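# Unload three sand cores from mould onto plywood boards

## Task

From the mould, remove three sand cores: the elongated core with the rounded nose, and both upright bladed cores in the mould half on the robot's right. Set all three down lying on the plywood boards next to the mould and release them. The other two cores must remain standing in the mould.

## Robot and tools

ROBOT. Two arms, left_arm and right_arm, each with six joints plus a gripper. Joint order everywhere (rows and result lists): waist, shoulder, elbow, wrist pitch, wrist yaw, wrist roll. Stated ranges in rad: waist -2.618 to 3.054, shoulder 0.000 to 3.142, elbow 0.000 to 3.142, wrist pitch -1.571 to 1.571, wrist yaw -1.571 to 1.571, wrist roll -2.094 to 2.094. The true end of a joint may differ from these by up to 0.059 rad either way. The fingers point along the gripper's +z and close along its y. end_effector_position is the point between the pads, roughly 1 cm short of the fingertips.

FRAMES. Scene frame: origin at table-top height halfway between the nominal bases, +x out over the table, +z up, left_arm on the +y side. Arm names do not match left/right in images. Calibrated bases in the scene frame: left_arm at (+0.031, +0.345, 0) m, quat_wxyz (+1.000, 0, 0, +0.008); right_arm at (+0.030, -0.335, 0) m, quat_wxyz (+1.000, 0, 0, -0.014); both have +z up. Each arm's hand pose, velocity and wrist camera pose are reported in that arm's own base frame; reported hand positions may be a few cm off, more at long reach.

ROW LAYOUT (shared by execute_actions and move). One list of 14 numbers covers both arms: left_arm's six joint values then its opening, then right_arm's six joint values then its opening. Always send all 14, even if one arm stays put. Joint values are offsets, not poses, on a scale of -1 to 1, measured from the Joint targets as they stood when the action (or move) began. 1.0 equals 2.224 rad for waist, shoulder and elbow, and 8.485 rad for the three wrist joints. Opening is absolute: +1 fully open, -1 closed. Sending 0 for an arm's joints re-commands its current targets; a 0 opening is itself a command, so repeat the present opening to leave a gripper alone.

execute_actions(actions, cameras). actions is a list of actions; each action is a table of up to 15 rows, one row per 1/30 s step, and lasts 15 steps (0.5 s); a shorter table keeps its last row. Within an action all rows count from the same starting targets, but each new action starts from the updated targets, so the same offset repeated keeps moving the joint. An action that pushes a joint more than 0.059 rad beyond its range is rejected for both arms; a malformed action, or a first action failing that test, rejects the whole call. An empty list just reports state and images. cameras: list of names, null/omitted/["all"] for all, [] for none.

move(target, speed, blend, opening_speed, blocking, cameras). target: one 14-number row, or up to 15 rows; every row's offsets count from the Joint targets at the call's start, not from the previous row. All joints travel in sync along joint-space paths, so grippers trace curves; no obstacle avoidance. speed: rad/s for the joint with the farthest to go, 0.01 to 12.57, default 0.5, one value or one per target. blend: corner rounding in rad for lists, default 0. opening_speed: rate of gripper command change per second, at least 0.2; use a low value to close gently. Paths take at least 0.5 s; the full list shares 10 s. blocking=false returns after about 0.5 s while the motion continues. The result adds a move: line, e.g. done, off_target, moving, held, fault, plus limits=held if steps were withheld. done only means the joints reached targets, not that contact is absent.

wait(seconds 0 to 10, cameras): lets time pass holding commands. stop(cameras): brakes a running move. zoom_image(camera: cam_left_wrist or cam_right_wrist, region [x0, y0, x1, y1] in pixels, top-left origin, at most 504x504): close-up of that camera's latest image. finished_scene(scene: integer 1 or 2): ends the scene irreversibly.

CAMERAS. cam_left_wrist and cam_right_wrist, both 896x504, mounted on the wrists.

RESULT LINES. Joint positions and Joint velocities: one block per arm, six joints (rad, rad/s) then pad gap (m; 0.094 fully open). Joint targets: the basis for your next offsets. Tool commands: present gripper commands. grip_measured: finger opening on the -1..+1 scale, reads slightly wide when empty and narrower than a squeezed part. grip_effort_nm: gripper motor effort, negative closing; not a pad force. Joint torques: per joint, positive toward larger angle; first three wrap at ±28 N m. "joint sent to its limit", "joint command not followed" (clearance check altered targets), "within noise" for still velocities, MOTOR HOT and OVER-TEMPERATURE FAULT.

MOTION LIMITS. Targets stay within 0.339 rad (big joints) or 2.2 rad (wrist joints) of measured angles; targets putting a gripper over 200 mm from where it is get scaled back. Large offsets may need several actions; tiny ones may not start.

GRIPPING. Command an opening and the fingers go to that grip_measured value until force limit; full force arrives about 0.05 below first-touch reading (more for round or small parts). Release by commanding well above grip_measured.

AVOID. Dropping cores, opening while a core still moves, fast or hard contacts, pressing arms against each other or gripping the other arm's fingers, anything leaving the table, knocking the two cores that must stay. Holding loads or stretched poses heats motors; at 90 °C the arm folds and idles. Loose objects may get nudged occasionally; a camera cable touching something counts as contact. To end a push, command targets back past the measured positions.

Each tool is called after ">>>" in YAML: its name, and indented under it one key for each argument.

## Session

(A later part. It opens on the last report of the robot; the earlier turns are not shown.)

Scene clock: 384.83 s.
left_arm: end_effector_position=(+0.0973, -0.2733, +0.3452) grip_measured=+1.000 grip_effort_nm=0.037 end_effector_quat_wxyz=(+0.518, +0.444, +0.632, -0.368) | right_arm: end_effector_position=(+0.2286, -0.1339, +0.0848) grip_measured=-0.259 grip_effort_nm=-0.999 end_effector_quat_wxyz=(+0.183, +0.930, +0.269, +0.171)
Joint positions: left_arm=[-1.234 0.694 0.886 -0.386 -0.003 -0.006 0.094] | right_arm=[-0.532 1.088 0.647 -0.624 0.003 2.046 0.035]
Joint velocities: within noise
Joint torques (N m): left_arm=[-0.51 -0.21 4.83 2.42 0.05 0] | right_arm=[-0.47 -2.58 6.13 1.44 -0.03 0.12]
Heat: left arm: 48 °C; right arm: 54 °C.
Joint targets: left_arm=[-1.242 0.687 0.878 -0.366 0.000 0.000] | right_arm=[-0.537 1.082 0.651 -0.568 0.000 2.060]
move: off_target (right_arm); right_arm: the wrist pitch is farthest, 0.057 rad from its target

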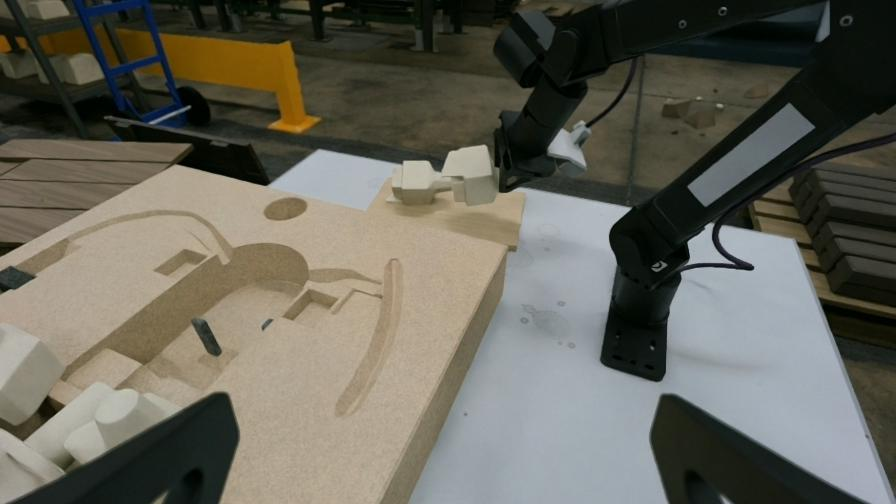

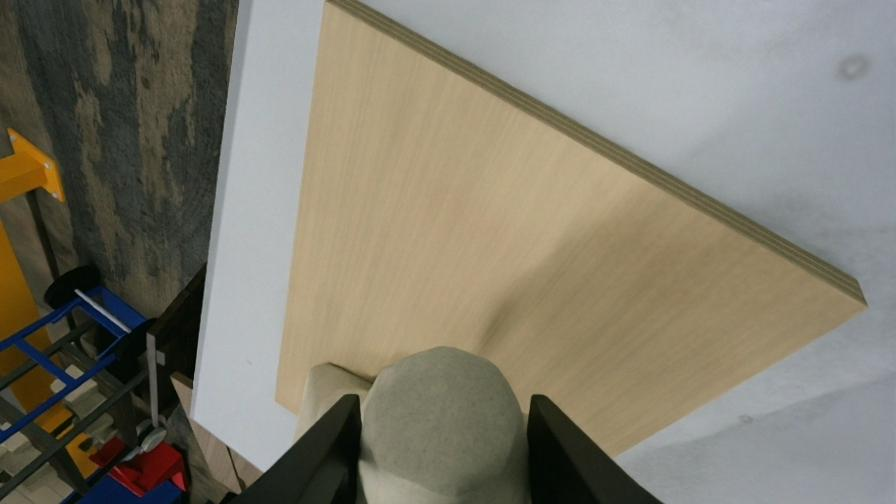

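>>> move:
  target:
    - [0,0,0,0,0,0,1,0,-0.04,-0.031,-0.0065,0,0,-0.4]
    - [0,0,0,0,0,0,1,0,-0.0355,-0.0441,-0.0026,0,0,-0.4]
  speed: [0.15,0.08]

>>> zoom_image:
  camera: "cam_left_wrist"
  region: [380, 70, 580, 270]

Scene clock: 390.37 s.
left_arm: end_effector_position=(+0.0973, -0.2733, +0.3452) grip_measured=+1.000 grip_effort_nm=0.027 end_effector_quat_wxyz=(+0.518, +0.444, +0.632, -0.368) | right_arm: end_effector_position=(+0.2047, -0.1199, +0.0631) grip_measured=-0.259 grip_effort_nm=-1.004 end_effector_quat_wxyz=(+0.166, +0.936, +0.270, +0.155)
Joint positions: left_arm=[-1.234 0.694 0.886 -0.386 -0.003 -0.006 0.094] | right_arm=[-0.532 1.02 0.549 -0.642 0.003 2.046 0.035]
Joint velocities: within noise
Joint torques (N m): left_arm=[-0.62 -0.16 4.85 2.45 0.05 0.01] | right_arm=[-0.43 -2.96 6.02 1.32 -0.03 0.12]
Heat: left arm: 48 °C; right arm: 53 °C.
Joint targets: left_arm=[-1.242 0.687 0.878 -0.366 0.000 0.000] | right_arm=[-0.537 1.003 0.553 -0.590 0.000 2.060]
move: off_target (right_arm); right_arm: the wrist pitch is farthest, 0.052 rad from its target

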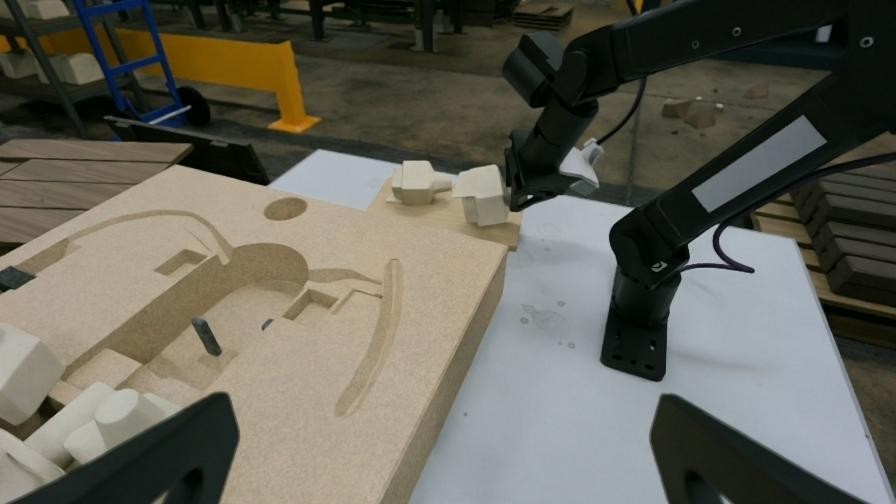

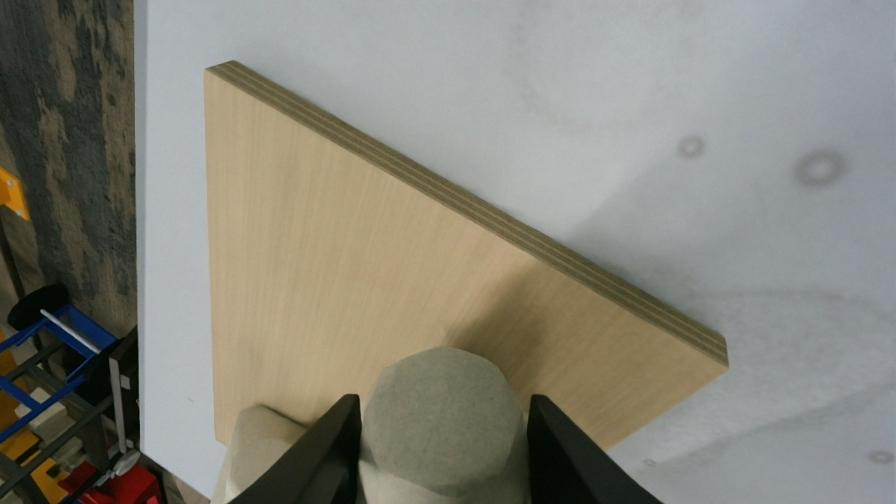

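Scaled by 2.520.

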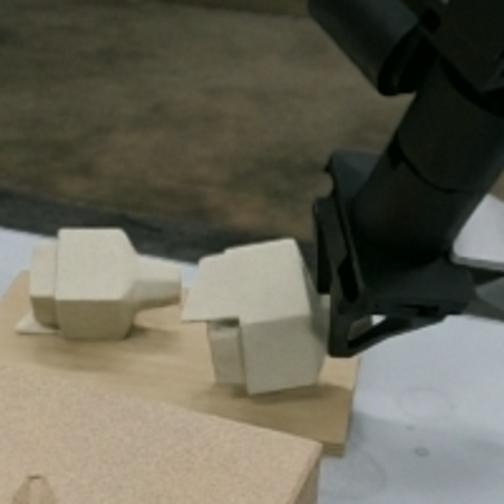

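>>> move:
  target: [0,0,0,0,0,0,1,0,0.0022,-0.0064,0.00225,0,0,-0.4]
  speed: 0.08
  cameras: []

>>> move:
  target: [0,0,0,0,0,0,1,0,0.0022,-0.0064,0.00225,0,0,-0.4]
  speed: 0.08

>>> zoom_image:
  camera: "cam_left_wrist"
  region: [430, 120, 550, 240]

Scene clock: 394.90 s.
left_arm: end_effector_position=(+0.0973, -0.2733, +0.3452) grip_measured=+1.000 grip_effort_nm=0.022 end_effector_quat_wxyz=(+0.518, +0.444, +0.632, -0.368) | right_arm: end_effector_position=(+0.2049, -0.1200, +0.0603) grip_measured=-0.259 grip_effort_nm=-1.004 end_effector_quat_wxyz=(+0.168, +0.935, +0.270, +0.156)
Joint positions: left_arm=[-1.234 0.694 0.886 -0.386 -0.003 -0.006 0.094] | right_arm=[-0.532 1.02 0.536 -0.624 0.003 2.046 0.035]
Joint velocities: within noise
Joint torques (N m): left_arm=[-0.51 -0.2 4.74 2.42 0.05 0] | right_arm=[-0.44 -2.55 5.96 1.32 -0.03 0.12]
Heat: left arm: 48 °C; right arm: 52 °C.
Joint targets: left_arm=[-1.242 0.687 0.878 -0.366 0.000 0.000] | right_arm=[-0.537 1.008 0.539 -0.571 0.000 2.060]
move: off_target (right_arm); right_arm: the wrist pitch is farthest, 0.053 rad from its target
No camera images: "cameras" was empty.

Scene clock: 395.80 s.
left_arm: end_effector_position=(+0.0973, -0.2733, +0.3452) grip_measured=+1.000 grip_effort_nm=0.032 end_effector_quat_wxyz=(+0.518, +0.444, +0.632, -0.368) | right_arm: end_effector_position=(+0.2050, -0.1200, +0.0574) grip_measured=-0.259 grip_effort_nm=-1.004 end_effector_quat_wxyz=(+0.169, +0.935, +0.270, +0.158)
Joint positions: left_arm=[-1.234 0.694 0.886 -0.386 -0.003 -0.006 0.094] | right_arm=[-0.532 1.02 0.522 -0.606 0.003 2.046 0.035]
Joint velocities: within noise
Joint torques (N m): left_arm=[-0.53 -0.17 4.75 2.44 0.06 -0.01] | right_arm=[-0.46 -2.13 5.9 1.39 -0.03 0.11]
Heat: left arm: 48 °C; right arm: 52 °C.
Joint targets: left_arm=[-1.242 0.687 0.878 -0.366 0.000 0.000] | right_arm=[-0.537 1.013 0.525 -0.552 0.000 2.060]
move: off_target (right_arm); right_arm: the wrist pitch is farthest, 0.054 rad from its target

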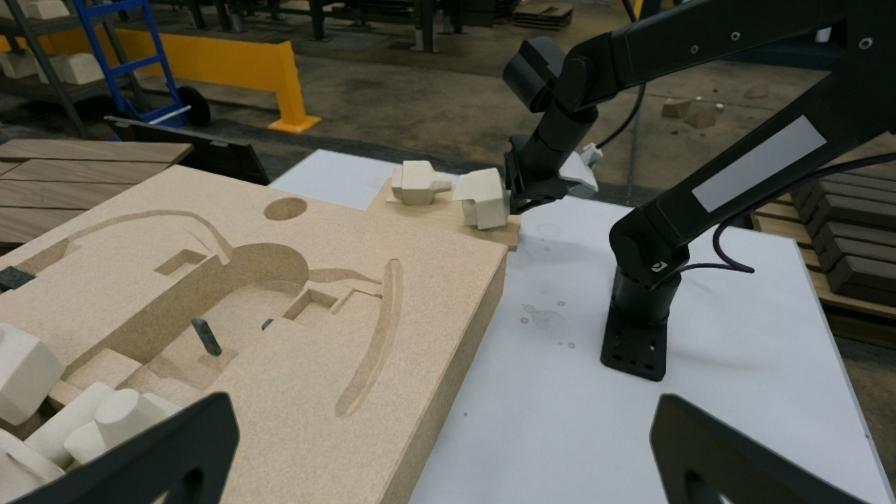

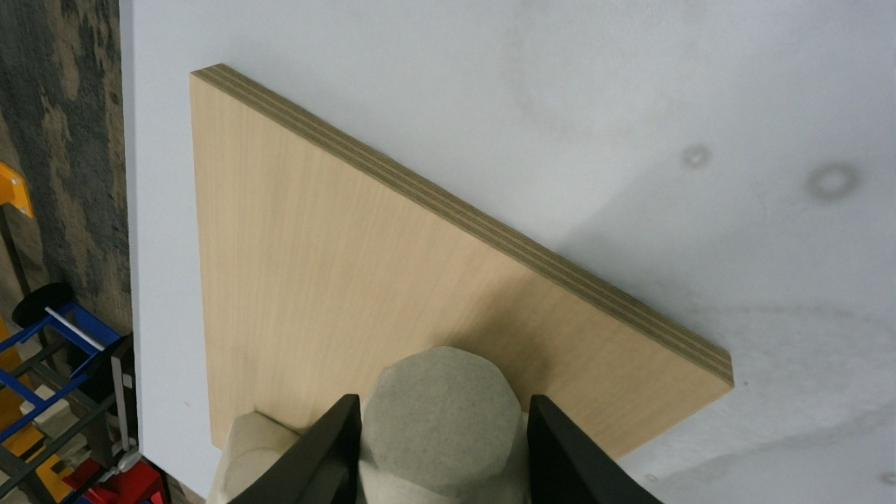

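Scaled by 4.200.

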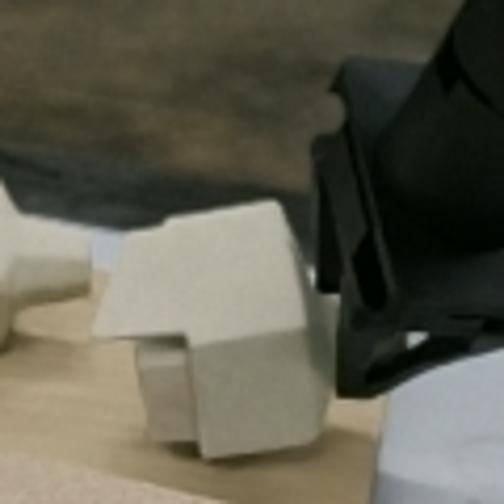

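>>> move:
  target: [0,0,0,0,0,0,1,0,0.003,-0.0064,0.002,0,0,-0.4]
  speed: 0.08
  cameras: []

>>> move:
  target: [0,0,0,0,0,0,1,0,0.003,-0.0064,0.002,0,0,-0.4]
  speed: 0.08

>>> zoom_image:
  camera: "cam_left_wrist"
  region: [430, 120, 550, 240]

Scene clock: 400.30 s.
left_arm: end_effector_position=(+0.0973, -0.2733, +0.3452) grip_measured=+1.000 grip_effort_nm=0.032 end_effector_quat_wxyz=(+0.518, +0.444, +0.632, -0.368) | right_arm: end_effector_position=(+0.2047, -0.1199, +0.0542) grip_measured=-0.259 grip_effort_nm=-1.004 end_effector_quat_wxyz=(+0.170, +0.934, +0.270, +0.159)
Joint positions: left_arm=[-1.234 0.694 0.886 -0.386 -0.003 -0.006 0.094] | right_arm=[-0.532 1.02 0.508 -0.589 0.003 2.047 0.035]
Joint velocities: within noise
Joint torques (N m): left_arm=[-0.54 -0.2 4.92 2.43 0.04 -0.01] | right_arm=[-0.46 -1.59 5.91 1.33 -0.03 0.12]
Heat: left arm: 49 °C; right arm: 51 °C.
Joint targets: left_arm=[-1.242 0.687 0.878 -0.366 0.000 0.000] | right_arm=[-0.537 1.020 0.511 -0.535 0.000 2.060]
move: off_target (right_arm); right_arm: the wrist pitch is farthest, 0.054 rad from its target
No camera images: "cameras" was empty.

Scene clock: 401.20 s.
left_arm: end_effector_position=(+0.0973, -0.2733, +0.3452) grip_measured=+1.000 grip_effort_nm=0.032 end_effector_quat_wxyz=(+0.518, +0.444, +0.632, -0.368) | right_arm: end_effector_position=(+0.2038, -0.1194, +0.0489) grip_measured=-0.259 grip_effort_nm=-1.004 end_effector_quat_wxyz=(+0.168, +0.935, +0.270, +0.157)
Joint positions: left_arm=[-1.234 0.694 0.886 -0.386 -0.003 -0.006 0.094] | right_arm=[-0.532 1.03 0.493 -0.571 0.003 2.047 0.035]
Joint velocities: within noise
Joint torques (N m): left_arm=[-0.57 -0.21 4.74 2.42 0.05 0.01] | right_arm=[-0.44 -1.88 5.89 1.3 -0.03 0.11]
Heat: left arm: 49 °C; right arm: 51 °C.
Joint targets: left_arm=[-1.242 0.687 0.878 -0.366 0.000 0.000] | right_arm=[-0.537 1.027 0.496 -0.518 0.000 2.060]
move: off_target (right_arm); right_arm: the wrist pitch is farthest, 0.053 rad from its target

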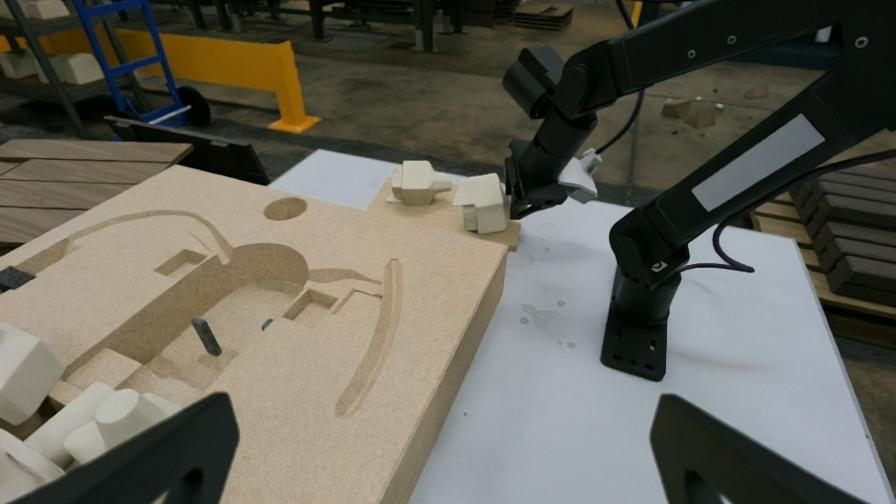

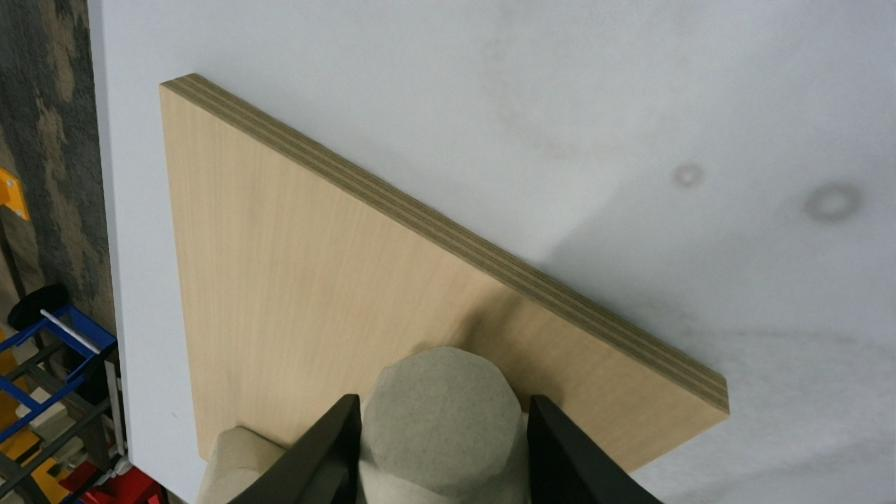

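Scaled by 4.200.

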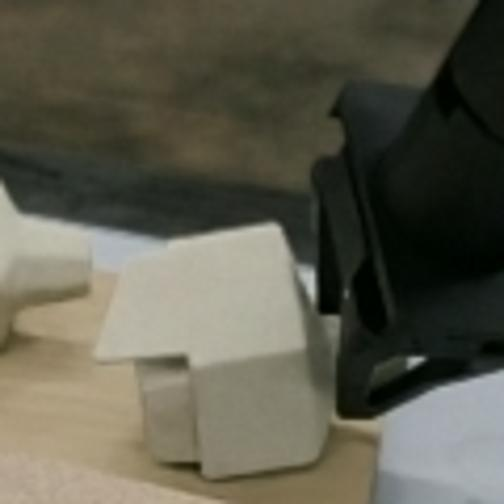

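>>> move:
  target: [0,0,0,0,0,0,1,0,0.003,-0.0064,0.002,0,0,-0.4]
  speed: 0.08
  cameras: []

>>> move:
  target: [0,0,0,0,0,0,1,0,0.003,-0.0064,0.002,0,0,-0.4]
  speed: 0.08

>>> zoom_image:
  camera: "cam_left_wrist"
  region: [430, 120, 550, 240]

Scene clock: 404.90 s.
left_arm: end_effector_position=(+0.0973, -0.2733, +0.3452) grip_measured=+1.000 grip_effort_nm=0.032 end_effector_quat_wxyz=(+0.518, +0.444, +0.632, -0.368) | right_arm: end_effector_position=(+0.2036, -0.1192, +0.0451) grip_measured=-0.259 grip_effort_nm=-1.004 end_effector_quat_wxyz=(+0.167, +0.935, +0.270, +0.156)
Joint positions: left_arm=[-1.234 0.694 0.886 -0.386 -0.003 -0.006 0.094] | right_arm=[-0.532 1.036 0.48 -0.553 0.003 2.047 0.035]
Joint velocities: within noise
Joint torques (N m): left_arm=[-0.54 -0.21 4.78 2.42 0.06 0] | right_arm=[-0.46 -1.83 5.76 1.32 -0.03 0.11]
Heat: left arm: 49 °C; right arm: 51 °C.
Joint targets: left_arm=[-1.242 0.687 0.878 -0.366 0.000 0.000] | right_arm=[-0.537 1.033 0.482 -0.501 0.000 2.060]
move: off_target (right_arm); right_arm: the wrist pitch is farthest, 0.052 rad from its target
No camera images: "cameras" was empty.

Scene clock: 405.67 s.
left_arm: end_effector_position=(+0.0973, -0.2733, +0.3452) grip_measured=+1.000 grip_effort_nm=0.032 end_effector_quat_wxyz=(+0.518, +0.444, +0.632, -0.368) | right_arm: end_effector_position=(+0.2043, -0.1192, +0.0423) grip_measured=-0.259 grip_effort_nm=-1.004 end_effector_quat_wxyz=(+0.168, +0.935, +0.270, +0.158)
Joint positions: left_arm=[-1.234 0.694 0.886 -0.386 -0.003 -0.006 0.094] | right_arm=[-0.532 1.041 0.469 -0.533 0.001 2.048 0.035]
Joint velocities: within noise
Joint torques (N m): left_arm=[-0.59 -0.2 4.86 2.44 0.04 0.01] | right_arm=[-0.46 -1.69 5.55 1.33 0 0.11]
Heat: left arm: 49 °C; right arm: 51 °C.
Joint targets: left_arm=[-1.242 0.687 0.878 -0.366 0.000 0.000] | right_arm=[-0.537 1.040 0.468 -0.484 0.000 2.060]
move: off_target (right_arm); right_arm: the wrist pitch is farthest, 0.049 rad from its target

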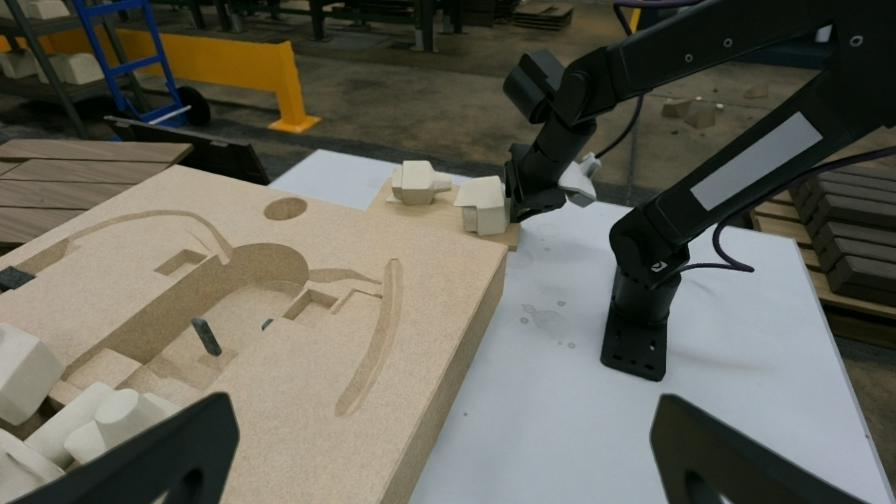

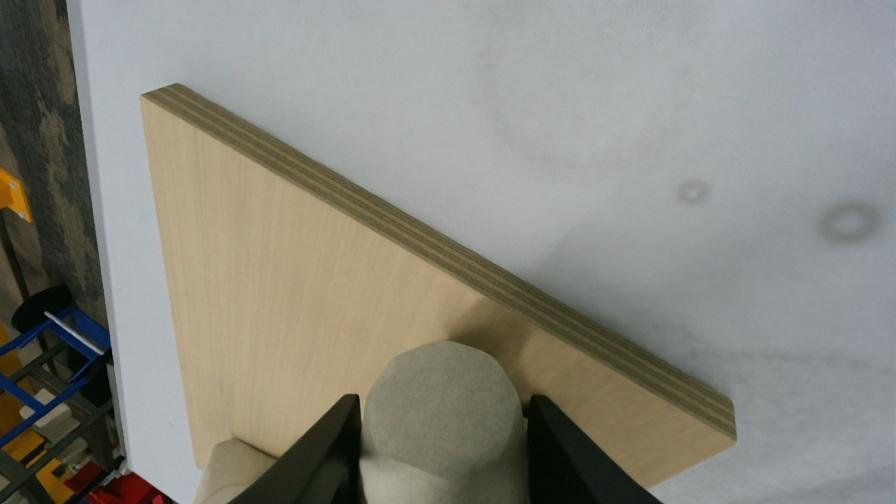

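Scaled by 4.200.

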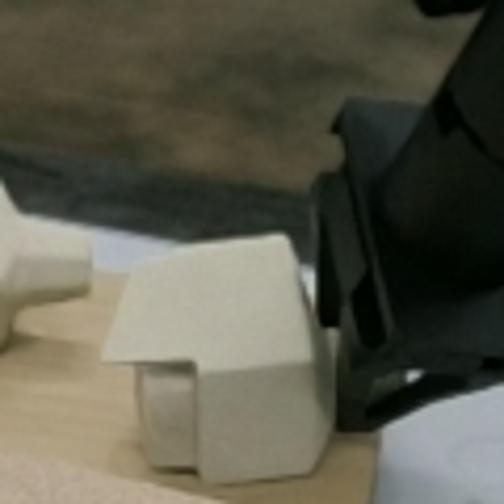

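>>> move:
  target:
    - [0,0,0,0,0,0,1,0,0.002,-0.003,0.001,0,0,-0.4]
    - [0,0,0,0,0,0,1,0,0.002,-0.003,0.001,0,0,0.15]
  speed: 0.08
  opening_speed: 0.3

>>> zoom_image:
  camera: "cam_left_wrist"
  region: [430, 120, 550, 240]

Scene clock: 411.10 s.
left_arm: end_effector_position=(+0.0973, -0.2733, +0.3452) grip_measured=+1.000 grip_effort_nm=0.032 end_effector_quat_wxyz=(+0.518, +0.444, +0.632, -0.368) | right_arm: end_effector_position=(+0.2097, -0.1222, +0.0438) grip_measured=+0.147 grip_effort_nm=0.178 end_effector_quat_wxyz=(+0.177, +0.932, +0.268, +0.168)
Joint positions: left_arm=[-1.234 0.694 0.886 -0.386 -0.003 -0.006 0.094] | right_arm=[-0.532 1.044 0.464 -0.496 0 2.05 0.054]
Joint velocities: within noise
Joint torques (N m): left_arm=[-0.53 -0.14 4.75 2.42 0.04 0.01] | right_arm=[-0.47 -1.69 5.46 1.07 -0.01 0.06]
Heat: left arm: 49 °C; right arm: 50 °C.
Joint targets: left_arm=[-1.242 0.687 0.878 -0.366 0.000 0.000] | right_arm=[-0.537 1.044 0.461 -0.475 0.000 2.060]
move: done; target 2's new numbers were sent with right_arm's wrist pitch 0.046 rad from that target

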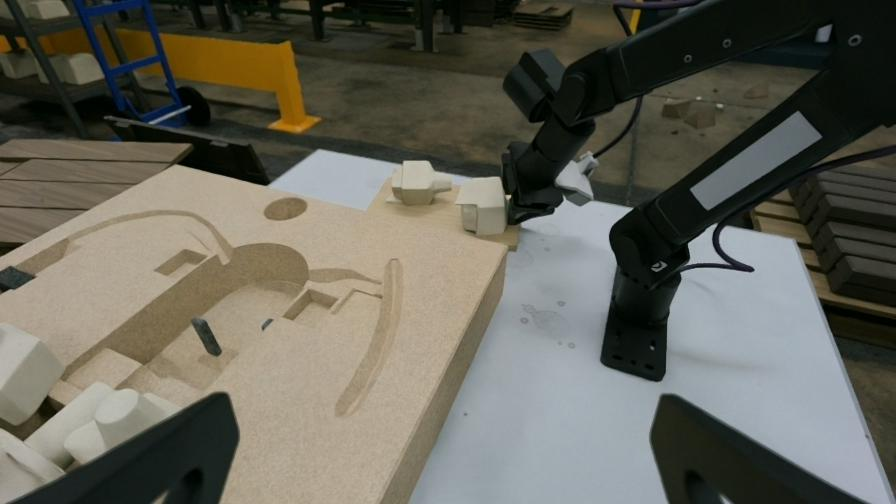

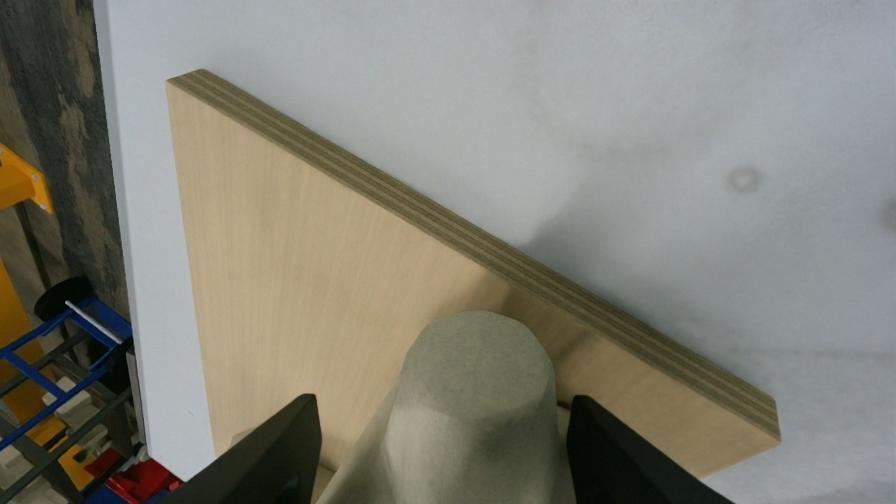

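Scaled by 4.200.

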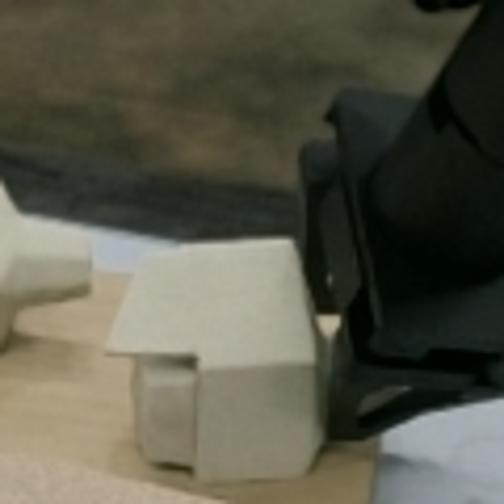

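>>> move:
  target:
    - [0.1,0.1,0.04,0,0,0,1,0,-0.02,0.1974,-0.05,0,0,0.15]
    - [0.3233,0.3426,0.1488,-0.0111,0,0,1,0.1,-0.02,0.25,-0.03,0,-0.2428,0.15]
  speed: [0.6,0.9]

Scene clock: 423.83 s.
left_arm: end_effector_position=(+0.3667, -0.2122, +0.2100) grip_measured=+1.000 grip_effort_nm=0.027 end_effector_quat_wxyz=(+0.396, +0.235, +0.881, -0.107) | right_arm: end_effector_position=(+0.2882, -0.0945, +0.2220) grip_measured=+0.147 grip_effort_nm=0.159 end_effector_quat_wxyz=(+0.382, +0.151, +0.910, -0.059)
Joint positions: left_arm=[-0.528 1.44 1.178 -0.463 -0.002 -0.006 0.094] | right_arm=[-0.321 1.01 0.986 -0.752 -0.002 0.008 0.054]
Joint velocities: within noise
Joint torques (N m): left_arm=[0.46 -4.72 8.31 1.89 0.06 -0.01] | right_arm=[0.54 -2.63 8.59 1.42 0.01 -0.12]
Heat: left arm: 49 °C; right arm: 49 °C.
Joint targets: left_arm=[-0.523 1.450 1.209 -0.460 0.000 -0.001] | right_arm=[-0.315 1.000 1.017 -0.730 0.000 0.000]
move: done

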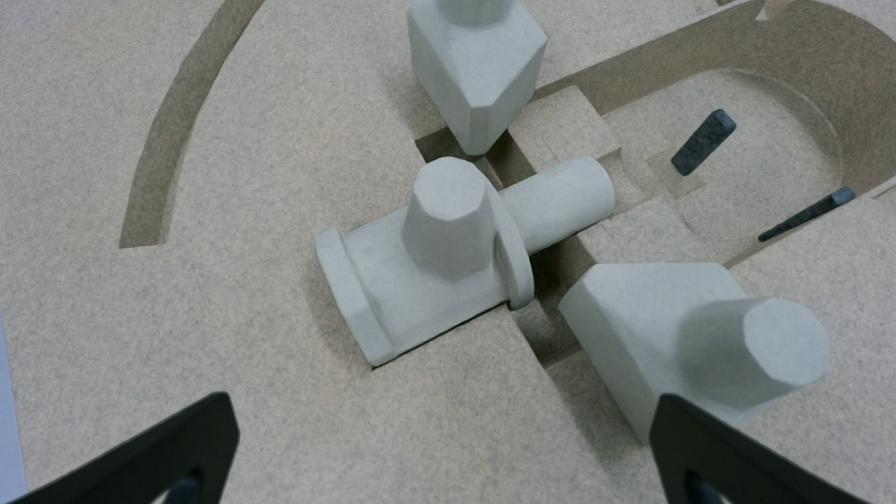

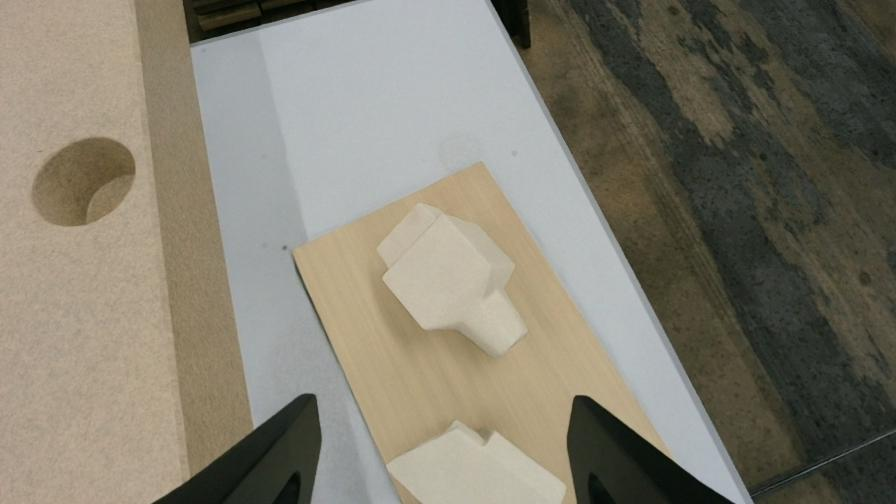

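>>> move:
  target:
    - [0,0,0,0,0,0,0.2,0,0,0,0,0,0,0.15]
    - [0,0.134,0.0351,0.0289,0,0,0.2,0,0,0,0,0,0,0.15]
  speed: 0.35
  cameras: ["cam_left_wrist"]

Scene clock: 433.10 s.
left_arm: end_effector_position=(+0.4294, -0.2487, +0.1565) grip_measured=+0.202 grip_effort_nm=-0.071 end_effector_quat_wxyz=(+0.400, +0.234, +0.879, -0.109) | right_arm: end_effector_position=(+0.2884, -0.0945, +0.2222) grip_measured=+0.147 grip_effort_nm=0.159 end_effector_quat_wxyz=(+0.383, +0.150, +0.910, -0.060)
Joint positions: left_arm=[-0.528 1.737 1.259 -0.238 -0.002 -0.006 0.056] | right_arm=[-0.321 1.01 0.986 -0.75 -0.002 0.007 0.054]
Joint velocities: within noise
Joint torques (N m): left_arm=[0.34 -6.91 7.8 2.09 0.06 -0.02] | right_arm=[0.54 -2.63 8.59 1.42 0.01 -0.13]
Heat: left arm: 48 °C; right arm: 50 °C.
Joint targets: left_arm=[-0.523 1.748 1.287 -0.215 0.000 -0.001] | right_arm=[-0.315 1.000 1.017 -0.729 0.000 0.000]
move: done
Images, in order (width x height): cam_left_wrist 896x504.

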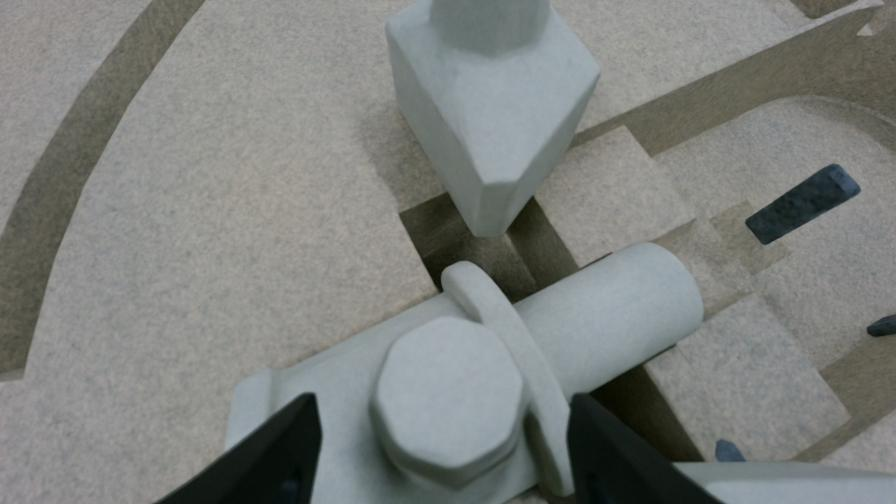

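>>> move:
  target:
    - [0,-0.0085,0,-0.0022,0,0,0.2,0,0,0,0,0,0,0.15]
    - [0,-0.0085,0,-0.0022,0,0,-0.4,0,0,0,0,0,0,0.15]
  speed: 0.2
  opening_speed: 0.4

>>> zoom_image:
  camera: "cam_left_wrist"
  region: [200, 200, 704, 504]

Scene clock: 440.10 s.
left_arm: end_effector_position=(+0.4292, -0.2487, +0.1564) grip_measured=-0.340 grip_effort_nm=-0.965 end_effector_quat_wxyz=(+0.400, +0.234, +0.879, -0.109) | right_arm: end_effector_position=(+0.2885, -0.0946, +0.2222) grip_measured=+0.147 grip_effort_nm=0.159 end_effector_quat_wxyz=(+0.383, +0.150, +0.910, -0.060)
Joint positions: left_arm=[-0.528 1.737 1.259 -0.239 -0.001 -0.006 0.031] | right_arm=[-0.321 1.01 0.986 -0.75 -0.002 0.007 0.054]
Joint velocities: within noise
Joint torques (N m): left_arm=[0.4 -8.29 7.9 1.92 0.03 0.01] | right_arm=[0.57 -2.65 8.58 1.42 0.01 -0.12]
Heat: left arm: 48 °C; right arm: 50 °C.
Joint targets: left_arm=[-0.523 1.729 1.287 -0.234 0.000 -0.001] | right_arm=[-0.315 1.000 1.017 -0.730 0.000 0.000]
move: done

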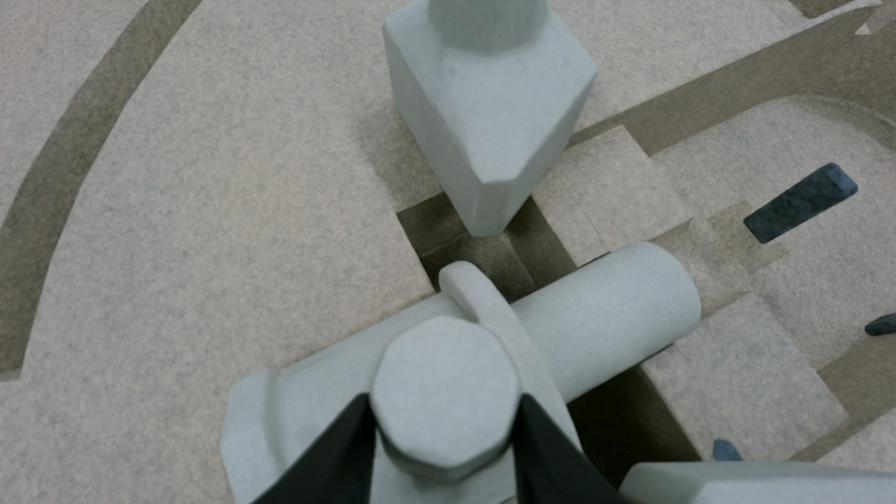

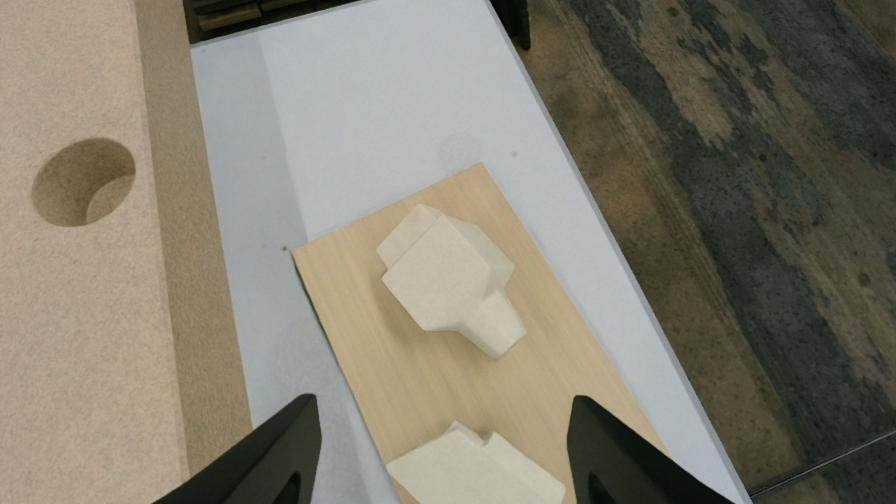

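Scaled by 1.000.

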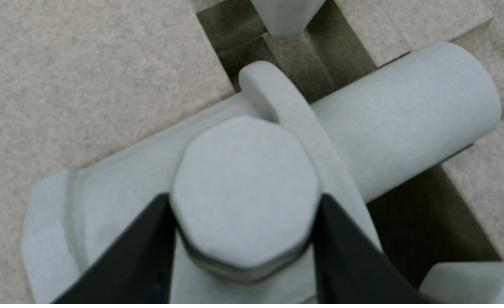

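>>> move:
  target:
    - [0,-0.0144,0.0553,-0.0078,0,0,-0.4,0,0,0,0,0,0,0.15]
    - [0,-0.0265,0.1677,-0.0337,0,0,-0.4,0,0,0,0,0,0,0.15]
  speed: [0.12,0.25]
  blend: [0.03,0]
  cameras: ["cam_left_wrist"]

Scene clock: 448.60 s.
left_arm: end_effector_position=(+0.4283, -0.2449, +0.2191) grip_measured=-0.355 grip_effort_nm=-1.004 end_effector_quat_wxyz=(+0.363, +0.236, +0.896, -0.097) | right_arm: end_effector_position=(+0.2885, -0.0946, +0.2222) grip_measured=+0.147 grip_effort_nm=0.159 end_effector_quat_wxyz=(+0.383, +0.150, +0.910, -0.060)
Joint positions: left_arm=[-0.523 1.758 1.595 -0.639 -0.003 -0.007 0.03] | right_arm=[-0.321 1.01 0.986 -0.75 -0.002 0.007 0.054]
Joint velocities: within noise
Joint torques (N m): left_arm=[-0.02 -14.57 11.08 3.06 0.06 0.04] | right_arm=[0.54 -2.66 8.61 1.41 0.01 -0.12]
Heat: left arm: 49 °C; right arm: 50 °C.
Joint targets: left_arm=[-0.523 1.670 1.660 -0.519 -0.001 -0.001] | right_arm=[-0.315 1.000 1.017 -0.730 0.000 0.000]
move: off_target (left_arm); left_arm: the wrist pitch is farthest, 0.119 rad from its target
Images, in order (width x height): cam_left_wrist 896x504.

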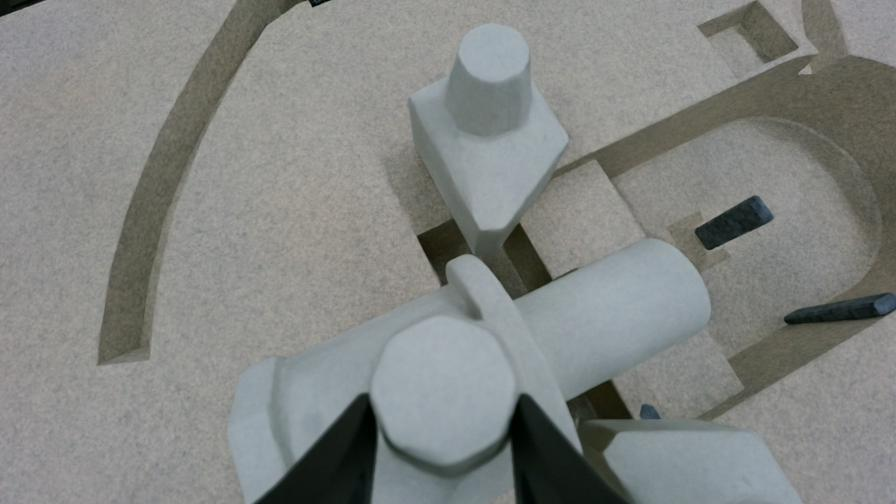

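>>> move:
  target:
    - [0,-0.035,0,-0.008,0,0,-0.4,0,0,0,0,0,0,0.15]
    - [0.19,-0.035,0,-0.008,0,0,-0.4,0,0,0,0,0,0,0.15]
    - [0.4006,-0.2487,-0.2023,-0.0171,0,0,-0.4,0.5,0,0,0.04,0,0,0.15]
  speed: [0.25,0.5,0.5]
  blend: [0.03,0.08,0]

>>> zoom_image:
  camera: "cam_right_wrist"
  region: [0, 0, 500, 300]

Scene clock: 464.63 s.
left_arm: end_effector_position=(+0.3161, +0.1219, +0.2524) grip_measured=-0.356 grip_effort_nm=-0.999 end_effector_quat_wxyz=(+0.381, -0.169, +0.906, +0.071) | right_arm: end_effector_position=(+0.2454, +0.2507, +0.2900) grip_measured=+0.148 grip_effort_nm=0.159 end_effector_quat_wxyz=(+0.493, -0.324, +0.780, +0.209)
Joint positions: left_arm=[0.362 1.172 1.19 -0.794 -0.005 -0.005 0.03] | right_arm=[0.792 1.01 0.986 -0.416 -0.002 0.006 0.054]
Joint velocities: within noise
Joint torques (N m): left_arm=[0.44 -7.16 7.12 3.22 0.07 -0.01] | right_arm=[0.42 -2.89 8.85 1.72 0 -0.11]
Heat: left arm: 52 °C; right arm: 50 °C.
Joint targets: left_arm=[0.368 1.117 1.210 -0.665 0.000 -0.001] | right_arm=[0.797 1.000 1.017 -0.390 0.000 0.000]
move: off_target (left_arm); left_arm: the wrist pitch is farthest, 0.130 rad from its target

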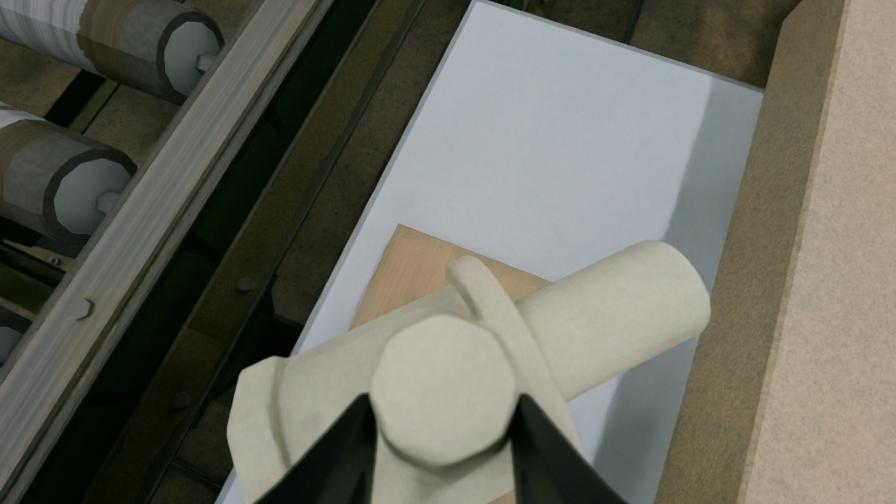

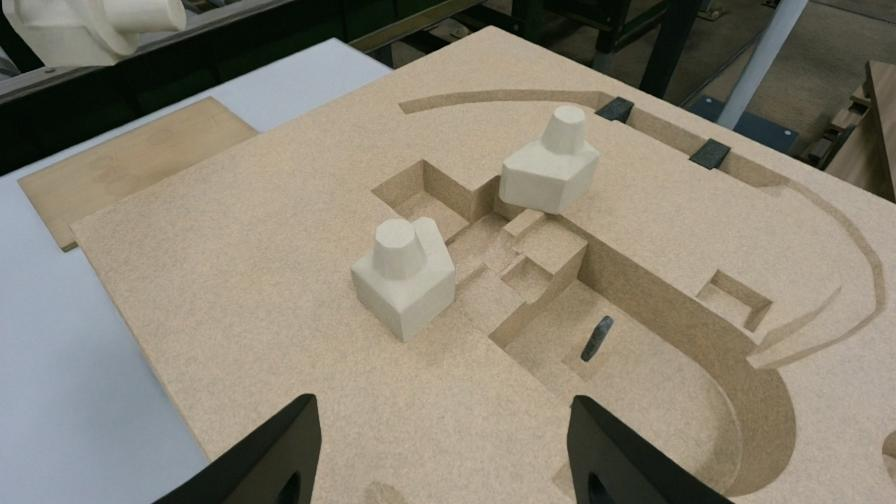

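Scaled by 1.008.

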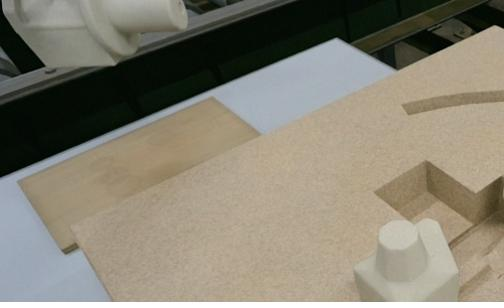

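>>> move:
  target: [0.0135,-0.0256,-0.1911,0.0501,0,0,-0.4,0.14,0,0,0,0,0,0.15]
  speed: 0.3

>>> zoom_image:
  camera: "cam_right_wrist"
  region: [0, 0, 500, 300]

Scene clock: 475.07 s.
left_arm: end_effector_position=(+0.3119, +0.1304, +0.1587) grip_measured=-0.356 grip_effort_nm=-0.994 end_effector_quat_wxyz=(+0.394, -0.181, +0.898, +0.079) | right_arm: end_effector_position=(+0.1571, +0.3138, +0.2903) grip_measured=+0.148 grip_effort_nm=0.159 end_effector_quat_wxyz=(+0.455, -0.441, +0.720, +0.283)
Joint positions: left_arm=[0.39 1.118 0.762 -0.387 -0.005 -0.005 0.03] | right_arm=[1.103 1.01 0.986 -0.415 -0.001 0.006 0.054]
Joint velocities: within noise
Joint torques (N m): left_arm=[0.65 -7.15 7.57 3.44 0.08 0.01] | right_arm=[0.49 -2.91 8.84 1.71 0 -0.11]
Heat: left arm: 54 °C; right arm: 50 °C.
Joint targets: left_arm=[0.398 1.060 0.785 -0.239 0.000 -0.001] | right_arm=[1.108 1.000 1.017 -0.390 0.000 0.000]
move: off_target (left_arm); left_arm: the wrist pitch is farthest, 0.147 rad from its target

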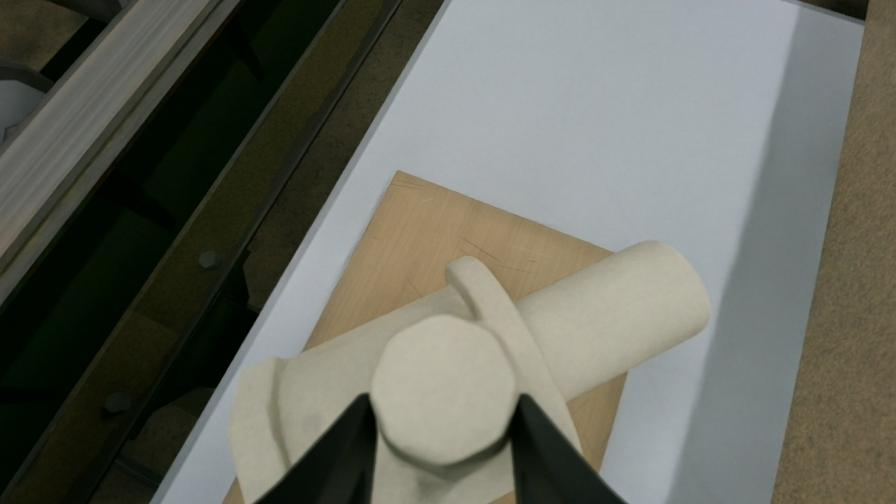

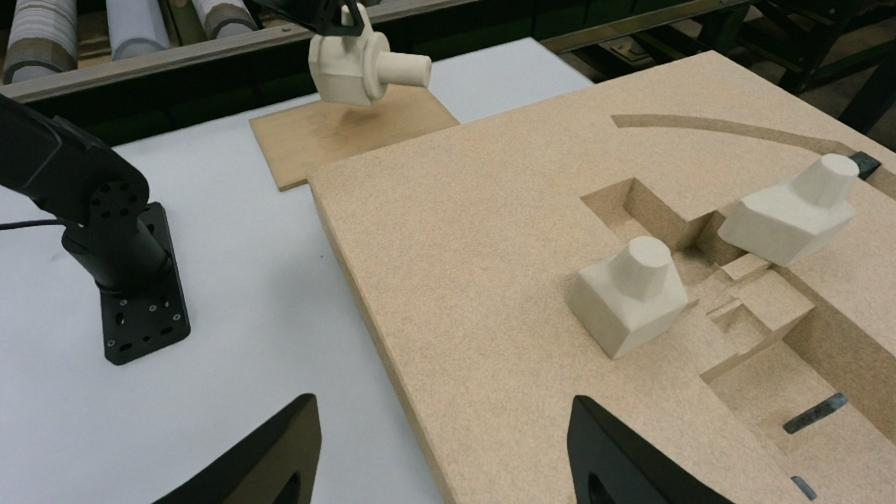

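Scaled by 1.008.

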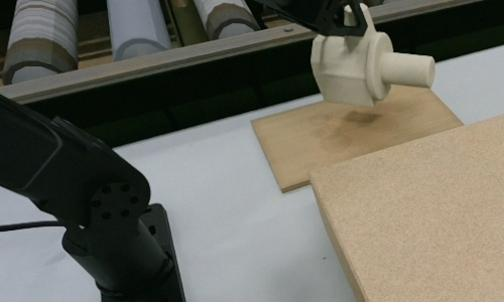

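>>> move:
  target: [0.018,0.0031,-0.0342,0.0098,0,0,-0.4,0,0,0,0,0,0,0.15]
  speed: 0.15

>>> zoom_image:
  camera: "cam_right_wrist"
  region: [230, 0, 480, 200]

Scene clock: 478.80 s.
left_arm: end_effector_position=(+0.3047, +0.1420, +0.1417) grip_measured=-0.356 grip_effort_nm=-1.004 end_effector_quat_wxyz=(+0.396, -0.199, +0.892, +0.088) | right_arm: end_effector_position=(+0.1572, +0.3138, +0.2904) grip_measured=+0.148 grip_effort_nm=0.164 end_effector_quat_wxyz=(+0.455, -0.440, +0.720, +0.283)
Joint positions: left_arm=[0.431 1.117 0.688 -0.306 -0.004 -0.005 0.03] | right_arm=[1.103 1.01 0.986 -0.415 -0.001 0.006 0.054]
Joint velocities: within noise
Joint torques (N m): left_arm=[0.68 -6.5 7.25 3.48 0.08 -0.02] | right_arm=[0.47 -2.88 8.84 1.71 0 -0.11]
Heat: left arm: 55 °C; right arm: 51 °C.
Joint targets: left_arm=[0.438 1.066 0.709 -0.156 0.000 -0.001] | right_arm=[1.108 1.000 1.017 -0.390 0.000 0.000]
move: off_target (left_arm); left_arm: the wrist pitch is farthest, 0.150 rad from its target

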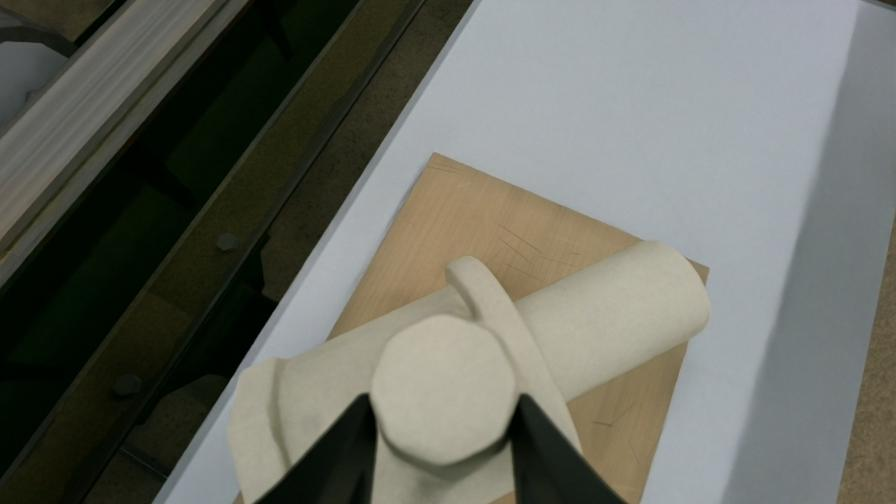

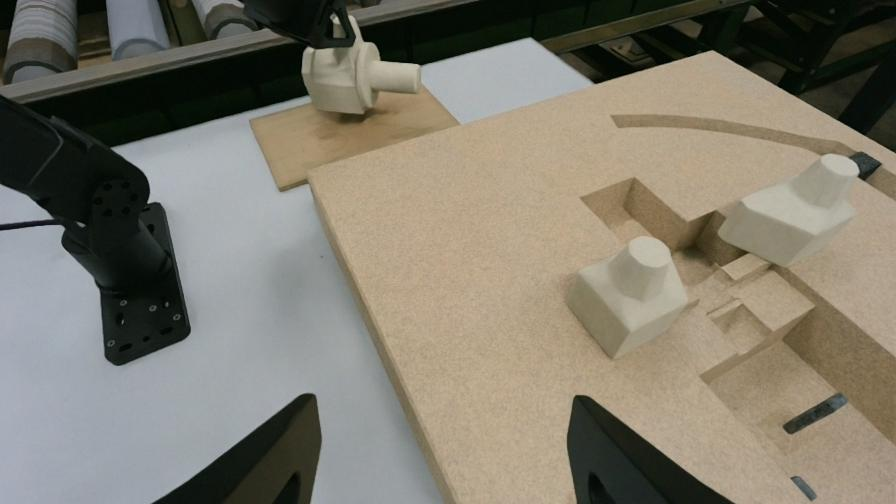

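Scaled by 2.016.

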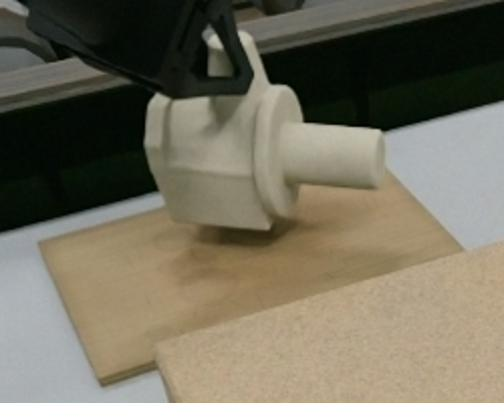

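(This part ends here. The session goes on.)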